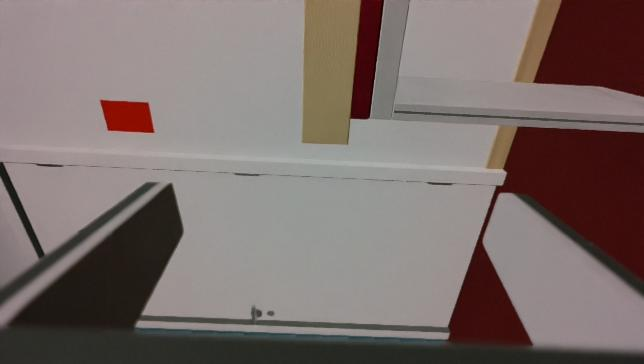

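Emit:
move:
  base: {"x_m_s": 0.2, "for_s": 1.0}

Emit:
move:
  target: {"side": "right", "x": 0.4, "y": -0.108, "z": 0.771, "quat_wxyz": [0.7071, 0, -0.7071, 0]}
  min_time_s: 1
  cameras: ["head_camera", "right_wrist_camera"]

Scene clock: 46.13 s.
Joint torques (N m): left_arm=[6.51 -0.64 0.82 2.67 -0.13 -0.03 -0.02] | right_arm=[-12.31 3.46 0.79 -10.56 0.51 -1.15 0.11]
External joint torques (N m): left_arm=[-0.27 -0.89 0.79 0 -0.12 -0.2 -0.03] | right_arm=[-0.66 2.25 0.67 -0.79 -0.21 -0.17 0.06]
Wrist force (N): left_arm=[1.7 1.1 -7.6] | right_arm=[-7.4 0.9 1.0]
Wrist torque (N m): left_arm=[-0.27 0.24 0.06] | right_arm=[-0.16 -0.44 -0.23]
Wrist force, peak (N): left_arm=[1.8 1.3 -8.7] | right_arm=[-7.7 1.3 1.4]
move: done
base_odometry: x=+0.196 y=+1.350 heading=-0.015
lidar_m: 0.67 1.31 1.75 4.25 1.88 1.31 1.26 1.29 1.72 2.50 1.03 1.06
base_status: done (sent for 1 of 1 s)
joint_positions: torso_squat_rad=+0.850 torso_shift_rad=+0.000 torso_pitch_rad=+0.300 torso_yaw_rad=+0.000 left_shoulder_pitch_rad=+0.037 left_shoulder_roll_rad=+0.004 left_shoulder_yaw_rad=-0.043 left_elbow_rad=-0.196 left_forearm_roll_rad=-0.014 left_wrist_pitch_rad=+0.002 left_hand_roll_rad=+0.027 left_gripper_m=+0.099 right_shoulder_pitch_rad=-0.381 right_shoulder_roll_rad=+0.000 right_shoulder_yaw_rad=+0.164 right_elbow_rad=-1.345 right_forearm_roll_rad=-1.050 right_wrist_pitch_rad=-0.334 right_hand_roll_rad=+1.032 right_gripper_m=+0.099 head_pan_rad=+0.000 head_tilt_rad=+0.350
joint_status: not commanded
wheel_motors_off: 0
motor_effort: left_wheel=-7(49) right_wheel=+10(40)
chest: x=-0.1365 y=+0.0001 z=+1.0381 quat_wxyz=(+0.989, +0.000, +0.149, +0.000) (m; base frame)
left_hand: x=-0.2730 y=+0.2200 z=+0.3662 quat_wxyz=(+0.997, -0.002, +0.071, -0.009) (m; base frame)
right_hand: x=+0.4000 y=-0.1322 z=+0.7696 quat_wxyz=(+0.705, +0.001, -0.709, +0.001) (m; base frame)
pictures: none

Scene clock: 47.47 s.
Joint torques (N m): left_arm=[6.38 -0.78 0.79 2.62 -0.12 0.03 0.03] | right_arm=[-14.02 4.07 0.97 -9.55 0.47 -0.95 0.23]
External joint torques (N m): left_arm=[-0.41 -1.03 0.76 -0.05 -0.12 -0.14 0.03] | right_arm=[-2.03 2.15 0.96 0.14 -0.39 -0.16 0.18]
Wrist force (N): left_arm=[2.0 1.2 -8.1] | right_arm=[-7.4 0.6 1.1]
Wrist torque (N m): left_arm=[-0.29 0.27 0.08] | right_arm=[-0.12 -0.44 -0.24]
Wrist force, peak (N): left_arm=[1.4 1.0 -8.8] | right_arm=[-7.8 0.4 1.2]
move: done
base_odometry: x=+0.196 y=+1.350 heading=-0.015
lidar_m: 0.69 1.31 1.77 4.26 1.87 1.31 1.25 1.30 1.72 2.52 1.03 1.06
base_status: not commanded
joint_positions: torso_squat_rad=+0.850 torso_shift_rad=+0.000 torso_pitch_rad=+0.300 torso_yaw_rad=+0.000 left_shoulder_pitch_rad=+0.037 left_shoulder_roll_rad=+0.004 left_shoulder_yaw_rad=-0.043 left_elbow_rad=-0.196 left_forearm_roll_rad=-0.014 left_wrist_pitch_rad=+0.002 left_hand_roll_rad=+0.027 left_gripper_m=+0.099 right_shoulder_pitch_rad=-0.413 right_shoulder_roll_rad=+0.000 right_shoulder_yaw_rad=+0.246 right_elbow_rad=-1.315 right_forearm_roll_rad=-1.183 right_wrist_pitch_rad=-0.415 right_hand_roll_rad=+1.144 right_gripper_m=+0.099 head_pan_rad=+0.000 head_tilt_rad=+0.350
joint_status: all done
wheel_motors_off: 0
motor_effort: left_wheel=-7(8) right_wheel=+6(10)
chest: x=-0.1365 y=+0.0001 z=+1.0381 quat_wxyz=(+0.989, +0.000, +0.149, +0.000) (m; base frame)
left_hand: x=-0.2730 y=+0.2200 z=+0.3662 quat_wxyz=(+0.997, -0.002, +0.071, -0.009) (m; base frame)
right_hand: x=+0.3999 y=-0.1084 z=+0.7706 quat_wxyz=(+0.706, +0.001, -0.708, +0.001) (m; base frame)
right_hand_status: reached (checked arc, planned for 1.0 s): 1 mm and 0.2 deg off.
pictures: head_camera, right_wrist_camera
camera_calibration:
head_camera: T_world_to_cam=[[0.000267299, -0.999504, -0.0314856, 0.0376241], [-0.558917, 0.0259593, -0.828817, 1.03357], [0.829223, 0.0178194, -0.558633, 0.674878], [0, 0, 0, 1]] pos_world=[0.0180437, -0.00125113, 1.23483]
right_wrist_camera: T_world_to_cam=[[0.0291148, -0.0289765, -0.999156, 0.753903], [-0.508217, 0.860311, -0.039759, 0.354187], [0.860737, 0.508945, 0.0103214, -0.224843], [0, 0, 0, 1]] pos_world=[0.351584, -0.168433, 0.76967]

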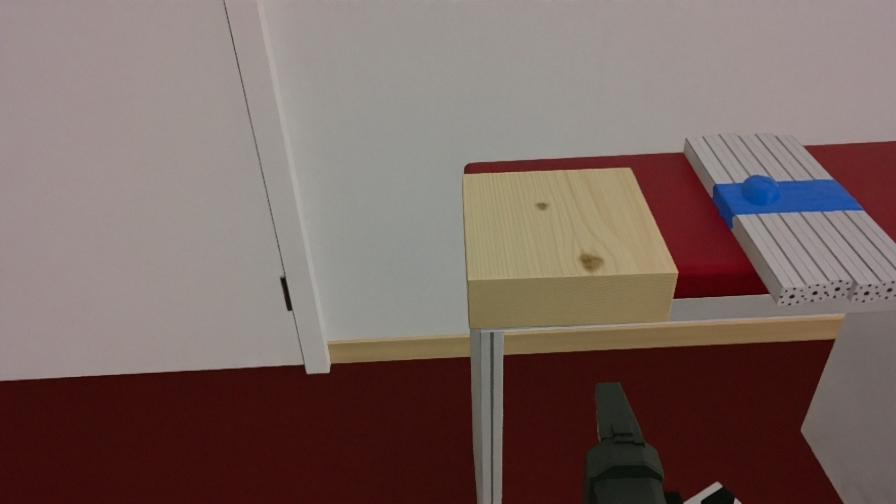

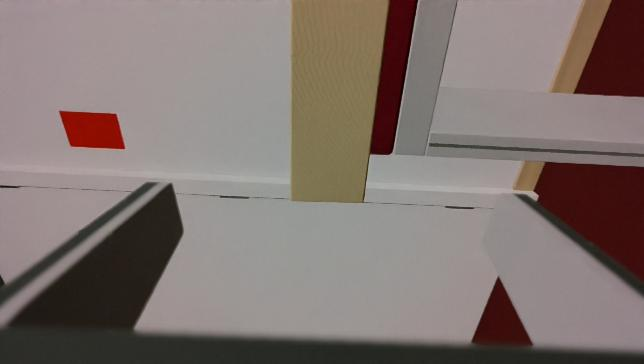

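Emit:
move:
  target: {"side": "right", "x": 0.4, "y": -0.108, "z": 0.767, "quat_wxyz": [0.7071, 0, -0.7071, 0]}
  min_time_s: 0.5

Emit:
move:
  base: {"x_m_s": 0.1, "for_s": 1.5}
  cameras: ["head_camera", "right_wrist_camera"]

Scene clock: 55.57 s.
Joint torques (N m): left_arm=[6.28 -0.57 0.75 2.66 -0.07 -0.04 0.01] | right_arm=[-14.19 0.39 0.98 -9.97 1.2 -1.16 -0.23]
External joint torques (N m): left_arm=[-0.5 -0.82 0.72 0 -0.06 -0.21 0] | right_arm=[-2.15 -1.51 1 -0.33 0.32 -0.34 -0.28]
Wrist force (N): left_arm=[1.5 1.7 -7.6] | right_arm=[-6.8 1.2 1.2]
Wrist torque (N m): left_arm=[-0.34 0.20 0.07] | right_arm=[-0.21 -0.39 -0.05]
Wrist force, peak (N): left_arm=[2.2 1.5 -8.5] | right_arm=[-7.9 0.4 1.4]
move: done
base_odometry: x=+0.196 y=+1.350 heading=-0.015
lidar_m: 0.69 1.31 1.76 4.25 1.88 1.31 1.25 1.30 1.72 2.51 1.06 1.06
base_status: not commanded
joint_positions: torso_squat_rad=+0.850 torso_shift_rad=+0.000 torso_pitch_rad=+0.300 torso_yaw_rad=+0.000 left_shoulder_pitch_rad=+0.037 left_shoulder_roll_rad=+0.004 left_shoulder_yaw_rad=-0.043 left_elbow_rad=-0.196 left_forearm_roll_rad=-0.014 left_wrist_pitch_rad=+0.002 left_hand_roll_rad=+0.027 left_gripper_m=+0.099 right_shoulder_pitch_rad=-0.418 right_shoulder_roll_rad=-0.002 right_shoulder_yaw_rad=+0.251 right_elbow_rad=-1.299 right_forearm_roll_rad=-1.178 right_wrist_pitch_rad=-0.426 right_hand_roll_rad=+1.131 right_gripper_m=+0.099 head_pan_rad=+0.000 head_tilt_rad=+0.350
joint_status: all done
wheel_motors_off: 0
motor_effort: left_wheel=-7(8) right_wheel=+9(10)
chest: x=-0.1365 y=+0.0001 z=+1.0381 quat_wxyz=(+0.989, +0.000, +0.149, +0.000) (m; base frame)
left_hand: x=-0.2730 y=+0.2200 z=+0.3662 quat_wxyz=(+0.997, -0.002, +0.071, -0.009) (m; base frame)
right_hand: x=+0.3998 y=-0.1081 z=+0.7669 quat_wxyz=(+0.707, +0.000, -0.707, +0.000) (m; base frame)
right_hand_status: reached (checked arc, planned for 0.5 s): 0 mm and 0.1 deg off.
pictures: none

Scene clock: 57.67 s.
Joint torques (N m): left_arm=[6.56 -0.89 0.72 2.72 -0.05 -0.06 -0.08] | right_arm=[-12.68 1.3 0.6 -10.17 1.12 -0.85 -0.24]
External joint torques (N m): left_arm=[-0.22 -1.14 0.69 0.06 -0.05 -0.23 -0.08] | right_arm=[-0.64 -0.6 0.62 -0.52 0.24 -0.03 -0.29]
Wrist force (N): left_arm=[2.1 1.5 -7.7] | right_arm=[-7.4 0.9 1.4]
Wrist torque (N m): left_arm=[-0.35 0.27 0.07] | right_arm=[-0.16 -0.44 -0.06]
Wrist force, peak (N): left_arm=[2.1 1.3 -8.5] | right_arm=[-7.8 0.7 1.8]
move: done
base_odometry: x=+0.346 y=+1.348 heading=-0.016
lidar_m: 0.53 1.16 1.54 3.84 2.10 1.49 1.39 1.45 1.92 1.82 0.95 1.05
base_status: done (sent for 1.5 of 1.5 s)
joint_positions: torso_squat_rad=+0.850 torso_shift_rad=+0.000 torso_pitch_rad=+0.300 torso_yaw_rad=+0.000 left_shoulder_pitch_rad=+0.037 left_shoulder_roll_rad=+0.004 left_shoulder_yaw_rad=-0.043 left_elbow_rad=-0.196 left_forearm_roll_rad=-0.014 left_wrist_pitch_rad=+0.002 left_hand_roll_rad=+0.027 left_gripper_m=+0.099 right_shoulder_pitch_rad=-0.418 right_shoulder_roll_rad=-0.002 right_shoulder_yaw_rad=+0.251 right_elbow_rad=-1.299 right_forearm_roll_rad=-1.178 right_wrist_pitch_rad=-0.426 right_hand_roll_rad=+1.131 right_gripper_m=+0.099 head_pan_rad=+0.000 head_tilt_rad=+0.350
joint_status: not commanded
wheel_motors_off: 0
motor_effort: left_wheel=-10(25) right_wheel=+10(34)
chest: x=-0.1365 y=+0.0001 z=+1.0381 quat_wxyz=(+0.989, +0.000, +0.149, +0.000) (m; base frame)
left_hand: x=-0.2730 y=+0.2200 z=+0.3662 quat_wxyz=(+0.997, -0.002, +0.071, -0.009) (m; base frame)
right_hand: x=+0.3999 y=-0.1081 z=+0.7670 quat_wxyz=(+0.707, +0.000, -0.707, +0.000) (m; base frame)
pictures: head_camera, right_wrist_camera
camera_calibration:
head_camera: T_world_to_cam=[[0.000267299, -0.999504, -0.0314856, 0.0376241], [-0.558917, 0.0259593, -0.828817, 1.03357], [0.829223, 0.0178194, -0.558633, 0.674878], [0, 0, 0, 1]] pos_world=[0.0180437, -0.00125113, 1.23483]
right_wrist_camera: T_world_to_cam=[[0.0255383, -0.0287558, -0.99926, 0.75188], [-0.506372, 0.861489, -0.0377326, 0.351653], [0.861937, 0.506961, 0.00743983, -0.223456], [0, 0, 0, 1]] pos_world=[0.351471, -0.168041, 0.766255]

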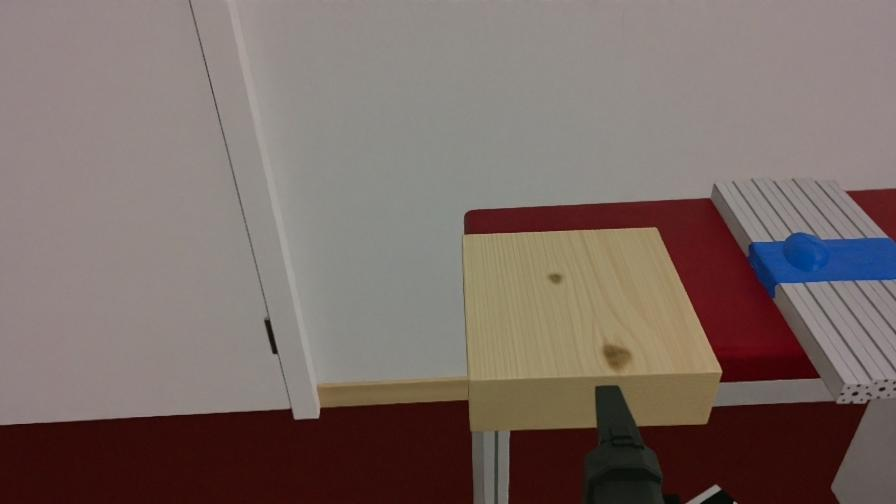

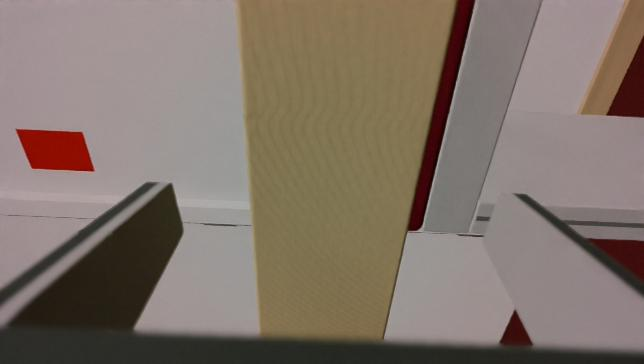

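Emit:
move:
  target: {"side": "right", "x": 0.42, "y": -0.108, "z": 0.762, "quat_wxyz": [0.707, 0.0102, -0.707, 0.0102]}
  min_time_s: 1

Emit:
move:
  target: {"side": "right", "x": 0.46, "y": -0.108, "z": 0.762, "quat_wxyz": [0.707, 0.0102, -0.707, 0.0102]}
  min_time_s: 1
  cameras: ["head_camera", "right_wrist_camera"]

Scene clock: 64.07 s.
Joint torques (N m): left_arm=[6.42 -0.64 1 2.73 -0.09 0.13 -0.04] | right_arm=[-14.87 -0.11 0.55 -9.63 1.06 -1.16 -0.25]
External joint torques (N m): left_arm=[-0.36 -0.89 0.97 0.06 -0.08 -0.04 -0.04] | right_arm=[-1.49 -0.91 1.22 -0.15 0.19 -0.18 -0.3]
Wrist force (N): left_arm=[2.1 1.2 -8.0] | right_arm=[-7.3 1.1 1.1]
Wrist torque (N m): left_arm=[-0.26 0.26 0.05] | right_arm=[-0.19 -0.43 -0.04]
Wrist force, peak (N): left_arm=[1.9 1.4 -8.6] | right_arm=[-8.2 0.7 1.4]
move: done
base_odometry: x=+0.346 y=+1.348 heading=-0.016
lidar_m: 0.55 1.16 1.55 3.84 2.09 1.47 1.40 1.46 1.93 1.82 0.96 1.04
base_status: not commanded
joint_positions: torso_squat_rad=+0.850 torso_shift_rad=+0.000 torso_pitch_rad=+0.300 torso_yaw_rad=+0.000 left_shoulder_pitch_rad=+0.037 left_shoulder_roll_rad=+0.004 left_shoulder_yaw_rad=-0.043 left_elbow_rad=-0.196 left_forearm_roll_rad=-0.014 left_wrist_pitch_rad=+0.002 left_hand_roll_rad=+0.027 left_gripper_m=+0.099 right_shoulder_pitch_rad=-0.508 right_shoulder_roll_rad=-0.047 right_shoulder_yaw_rad=+0.265 right_elbow_rad=-1.187 right_forearm_roll_rad=-1.158 right_wrist_pitch_rad=-0.434 right_hand_roll_rad=+1.032 right_gripper_m=+0.099 head_pan_rad=+0.000 head_tilt_rad=+0.350
joint_status: all done
wheel_motors_off: 0
motor_effort: left_wheel=-9(10) right_wheel=+11(11)
chest: x=-0.1365 y=+0.0001 z=+1.0381 quat_wxyz=(+0.989, +0.000, +0.149, +0.000) (m; base frame)
left_hand: x=-0.2730 y=+0.2200 z=+0.3662 quat_wxyz=(+0.997, -0.002, +0.071, -0.009) (m; base frame)
right_hand: x=+0.4198 y=-0.1082 z=+0.7620 quat_wxyz=(+0.708, +0.010, -0.706, +0.010) (m; base frame)
right_hand_status: reached (checked arc, planned for 1.0 s): 0 mm and 0.1 deg off.
pictures: none

Scene clock: 65.40 s.
Joint torques (N m): left_arm=[6.33 -0.62 0.99 2.63 -0.12 -0.09 0.01] | right_arm=[-17.7 -1.86 -0.59 -9.31 0.99 -1.29 -0.1]
External joint torques (N m): left_arm=[-0.45 -0.87 0.97 -0.03 -0.12 -0.27 0] | right_arm=[-1.59 -1.15 0.57 -0.25 0.11 -0.09 -0.15]
Wrist force (N): left_arm=[1.8 1.2 -8.1] | right_arm=[-7.6 0.6 1.5]
Wrist torque (N m): left_arm=[-0.26 0.25 0.08] | right_arm=[-0.11 -0.42 -0.07]
Wrist force, peak (N): left_arm=[1.9 1.6 -8.4] | right_arm=[-8.1 0.9 1.2]
move: done
base_odometry: x=+0.346 y=+1.348 heading=-0.016
lidar_m: 0.54 1.16 1.56 3.84 2.11 1.47 1.40 1.45 1.93 1.82 0.94 1.04
base_status: not commanded
joint_positions: torso_squat_rad=+0.850 torso_shift_rad=+0.000 torso_pitch_rad=+0.300 torso_yaw_rad=+0.000 left_shoulder_pitch_rad=+0.037 left_shoulder_roll_rad=+0.004 left_shoulder_yaw_rad=-0.043 left_elbow_rad=-0.196 left_forearm_roll_rad=-0.014 left_wrist_pitch_rad=+0.002 left_hand_roll_rad=+0.027 left_gripper_m=+0.099 right_shoulder_pitch_rad=-0.697 right_shoulder_roll_rad=-0.076 right_shoulder_yaw_rad=+0.274 right_elbow_rad=-0.943 right_forearm_roll_rad=-1.128 right_wrist_pitch_rad=-0.482 right_hand_roll_rad=+0.891 right_gripper_m=+0.099 head_pan_rad=+0.000 head_tilt_rad=+0.350
joint_status: all done
wheel_motors_off: 0
motor_effort: left_wheel=-9(10) right_wheel=+8(11)
chest: x=-0.1365 y=+0.0001 z=+1.0381 quat_wxyz=(+0.989, +0.000, +0.149, +0.000) (m; base frame)
left_hand: x=-0.2730 y=+0.2200 z=+0.3662 quat_wxyz=(+0.997, -0.002, +0.071, -0.009) (m; base frame)
right_hand: x=+0.4599 y=-0.1081 z=+0.7620 quat_wxyz=(+0.708, +0.010, -0.706, +0.010) (m; base frame)
right_hand_status: reached (checked arc, planned for 1.0 s): 0 mm and 0.1 deg off.
pictures: head_camera, right_wrist_camera
camera_calibration:
head_camera: T_world_to_cam=[[0.000267299, -0.999504, -0.0314856, 0.0376241], [-0.558917, 0.0259593, -0.828817, 1.03357], [0.829223, 0.0178194, -0.558633, 0.674878], [0, 0, 0, 1]] pos_world=[0.0180437, -0.00125113, 1.23483]
right_wrist_camera: T_world_to_cam=[[0.0252685, -0.0283267, -0.999279, 0.745564], [-0.531157, 0.846446, -0.0374255, 0.391316], [0.846896, 0.53172, 0.00634247, -0.264595], [0, 0, 0, 1]] pos_world=[0.413095, -0.169418, 0.76135]

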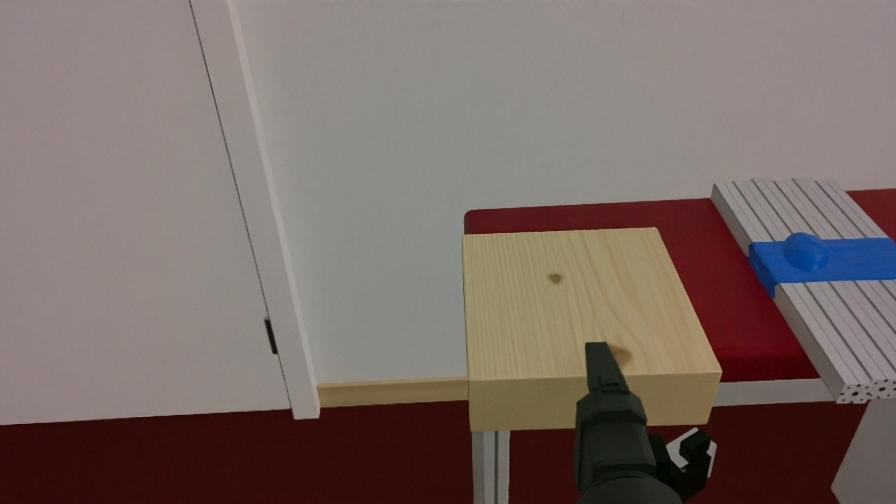

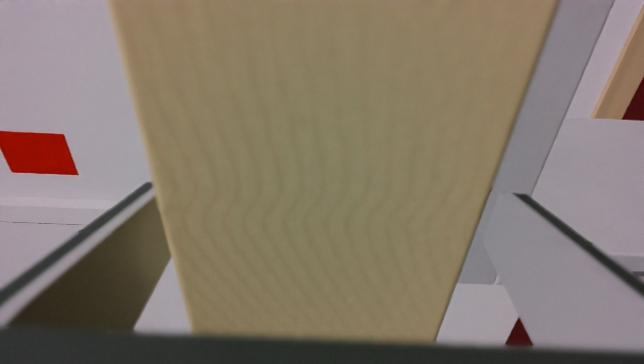

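Emit:
move:
  target: {"side": "right", "x": 0.493, "y": -0.108, "z": 0.763, "quat_wxyz": [0.707, 0.0102, -0.707, 0.0102]}
  min_time_s: 1.5
  cameras: ["head_camera", "right_wrist_camera"]

Scene clock: 70.00 s.
Joint torques (N m): left_arm=[6.25 -0.36 0.52 2.75 -0.17 -0.02 -0.03] | right_arm=[-20.71 -3.45 -0.76 -8.16 0.9 -1.65 -0.17]
External joint torques (N m): left_arm=[-0.53 -0.61 0.49 0.08 -0.16 -0.2 -0.03] | right_arm=[-2.16 -1.18 0.52 0.13 0.06 -0.19 -0.22]
Wrist force (N): left_arm=[2.3 1.5 -7.5] | right_arm=[-7.7 0.6 1.5]
Wrist torque (N m): left_arm=[-0.30 0.32 0.07] | right_arm=[-0.14 -0.44 -0.04]
Wrist force, peak (N): left_arm=[1.8 1.4 -8.7] | right_arm=[-7.8 0.7 1.5]
move: done
base_odometry: x=+0.346 y=+1.348 heading=-0.016
lidar_m: 0.54 1.15 1.57 3.84 2.10 1.46 1.40 1.44 1.91 1.83 0.94 1.04
base_status: not commanded
joint_positions: torso_squat_rad=+0.850 torso_shift_rad=+0.000 torso_pitch_rad=+0.300 torso_yaw_rad=+0.000 left_shoulder_pitch_rad=+0.037 left_shoulder_roll_rad=+0.004 left_shoulder_yaw_rad=-0.043 left_elbow_rad=-0.196 left_forearm_roll_rad=-0.014 left_wrist_pitch_rad=+0.002 left_hand_roll_rad=+0.027 left_gripper_m=+0.099 right_shoulder_pitch_rad=-0.893 right_shoulder_roll_rad=-0.092 right_shoulder_yaw_rad=+0.316 right_elbow_rad=-0.654 right_forearm_roll_rad=-1.081 right_wrist_pitch_rad=-0.546 right_hand_roll_rad=+0.705 right_gripper_m=+0.099 head_pan_rad=+0.000 head_tilt_rad=+0.350
joint_status: all done
wheel_motors_off: 0
motor_effort: left_wheel=-9(10) right_wheel=+9(11)
chest: x=-0.1366 y=+0.0001 z=+1.0381 quat_wxyz=(+0.989, +0.000, +0.149, +0.000) (m; base frame)
left_hand: x=-0.2730 y=+0.2200 z=+0.3662 quat_wxyz=(+0.997, -0.002, +0.070, -0.009) (m; base frame)
right_hand: x=+0.4927 y=-0.1082 z=+0.7634 quat_wxyz=(+0.709, +0.010, -0.705, +0.010) (m; base frame)
right_hand_status: reached (checked arc, planned for 1.5 s): 1 mm and 0.3 deg off.
pictures: head_camera, right_wrist_camera
camera_calibration:
head_camera: T_world_to_cam=[[0.000273869, -0.999504, -0.0314881, 0.0376271], [-0.558734, 0.0259616, -0.828941, 1.03366], [0.829347, 0.0178205, -0.558449, 0.674732], [0, 0, 0, 1]] pos_world=[0.0179439, -0.00125112, 1.23483]
right_wrist_camera: T_world_to_cam=[[0.0224556, -0.0288771, -0.999331, 0.747415], [-0.531577, 0.846228, -0.0363978, 0.408378], [0.846712, 0.532038, 0.00365217, -0.290165], [0, 0, 0, 1]] pos_world=[0.445987, -0.169619, 0.762839]

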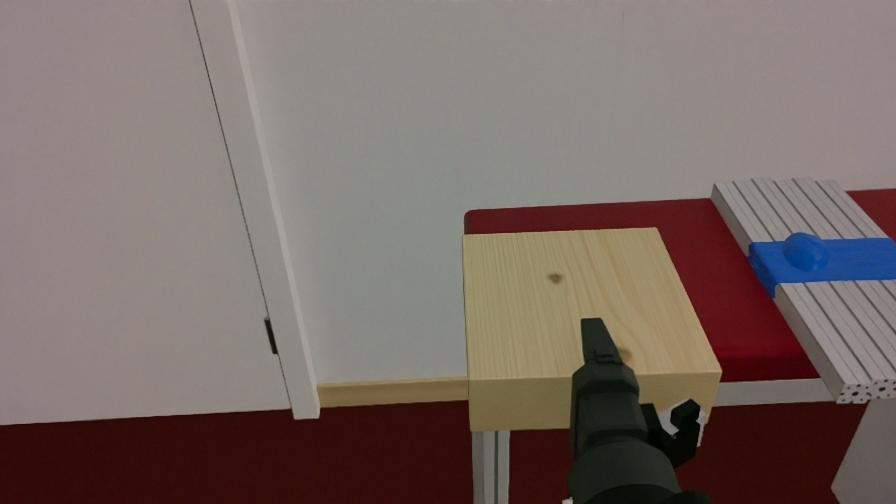

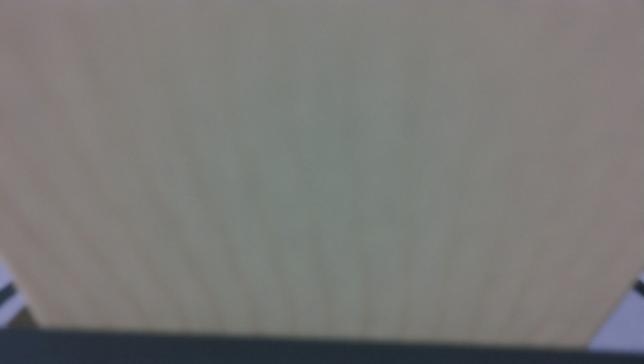

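Emit:
move:
  joints: {"right_gripper_m": 0.045}
  cameras: ["head_camera"]

Scene clock: 72.70 s.
Joint torques (N m): left_arm=[6.42 -0.53 0.72 2.69 -0.12 -0.1 -0.07] | right_arm=[-17.21 -3.52 -0.49 -5.69 0.38 0.53 -0.09]
External joint torques (N m): left_arm=[-0.35 -0.78 0.7 0.03 -0.12 -0.27 -0.08] | right_arm=[1.36 -1.24 0.79 2.6 -0.46 2 -0.14]
Wrist force (N): left_arm=[1.8 1.4 -8.4] | right_arm=[1.4 -0.1 9.9]
Wrist torque (N m): left_arm=[-0.31 0.23 0.10] | right_arm=[-0.12 -1.02 -0.21]
Wrist force, peak (N): left_arm=[2.2 1.4 -8.4] | right_arm=[2.6 -0.1 10.4]
move: off_target
base_odometry: x=+0.346 y=+1.348 heading=-0.016
lidar_m: 0.54 1.17 1.56 3.85 2.11 1.47 1.39 1.45 1.91 1.82 0.95 1.04
base_status: not commanded
joint_positions: torso_squat_rad=+0.850 torso_shift_rad=+0.000 torso_pitch_rad=+0.300 torso_yaw_rad=+0.000 left_shoulder_pitch_rad=+0.037 left_shoulder_roll_rad=+0.004 left_shoulder_yaw_rad=-0.043 left_elbow_rad=-0.196 left_forearm_roll_rad=-0.014 left_wrist_pitch_rad=+0.002 left_hand_roll_rad=+0.027 left_gripper_m=+0.099 right_shoulder_pitch_rad=-0.893 right_shoulder_roll_rad=-0.092 right_shoulder_yaw_rad=+0.316 right_elbow_rad=-0.654 right_forearm_roll_rad=-1.081 right_wrist_pitch_rad=-0.546 right_hand_roll_rad=+0.705 right_gripper_m=+0.077 head_pan_rad=+0.000 head_tilt_rad=+0.350
joint_status: right_gripper_m off_target (ended at +0.077, target +0.045)
wheel_motors_off: 0
motor_effort: left_wheel=-9(10) right_wheel=+11(13)
chest: x=-0.1367 y=+0.0001 z=+1.0381 quat_wxyz=(+0.989, +0.000, +0.149, +0.000) (m; base frame)
left_hand: x=-0.2729 y=+0.2200 z=+0.3662 quat_wxyz=(+0.997, -0.002, +0.070, -0.009) (m; base frame)
right_hand: x=+0.4929 y=-0.1080 z=+0.7644 quat_wxyz=(+0.708, +0.010, -0.706, +0.010) (m; base frame)
pictures: head_camera
camera_calibration:
head_camera: T_world_to_cam=[[0.000280593, -0.999504, -0.0314879, 0.0376299], [-0.558503, 0.0259627, -0.829096, 1.03382], [0.829503, 0.0178187, -0.558218, 0.674664], [0, 0, 0, 1]] pos_world=[0.0177442, -0.00125112, 1.23493]

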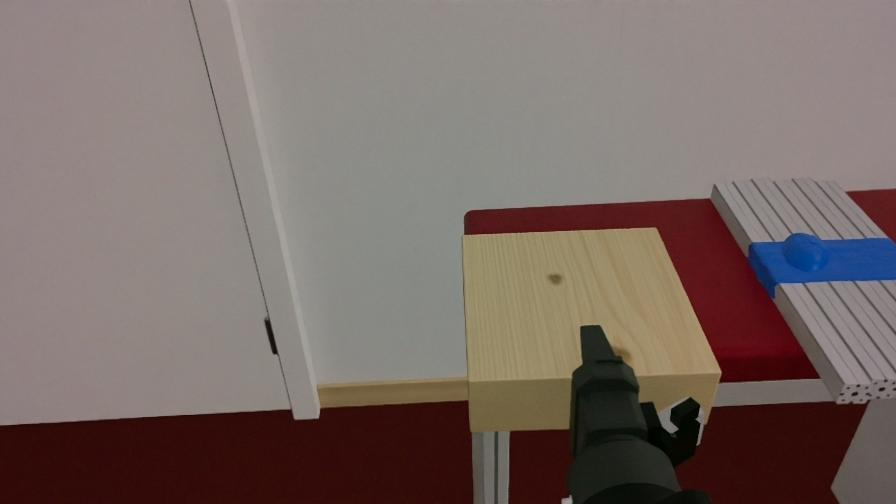

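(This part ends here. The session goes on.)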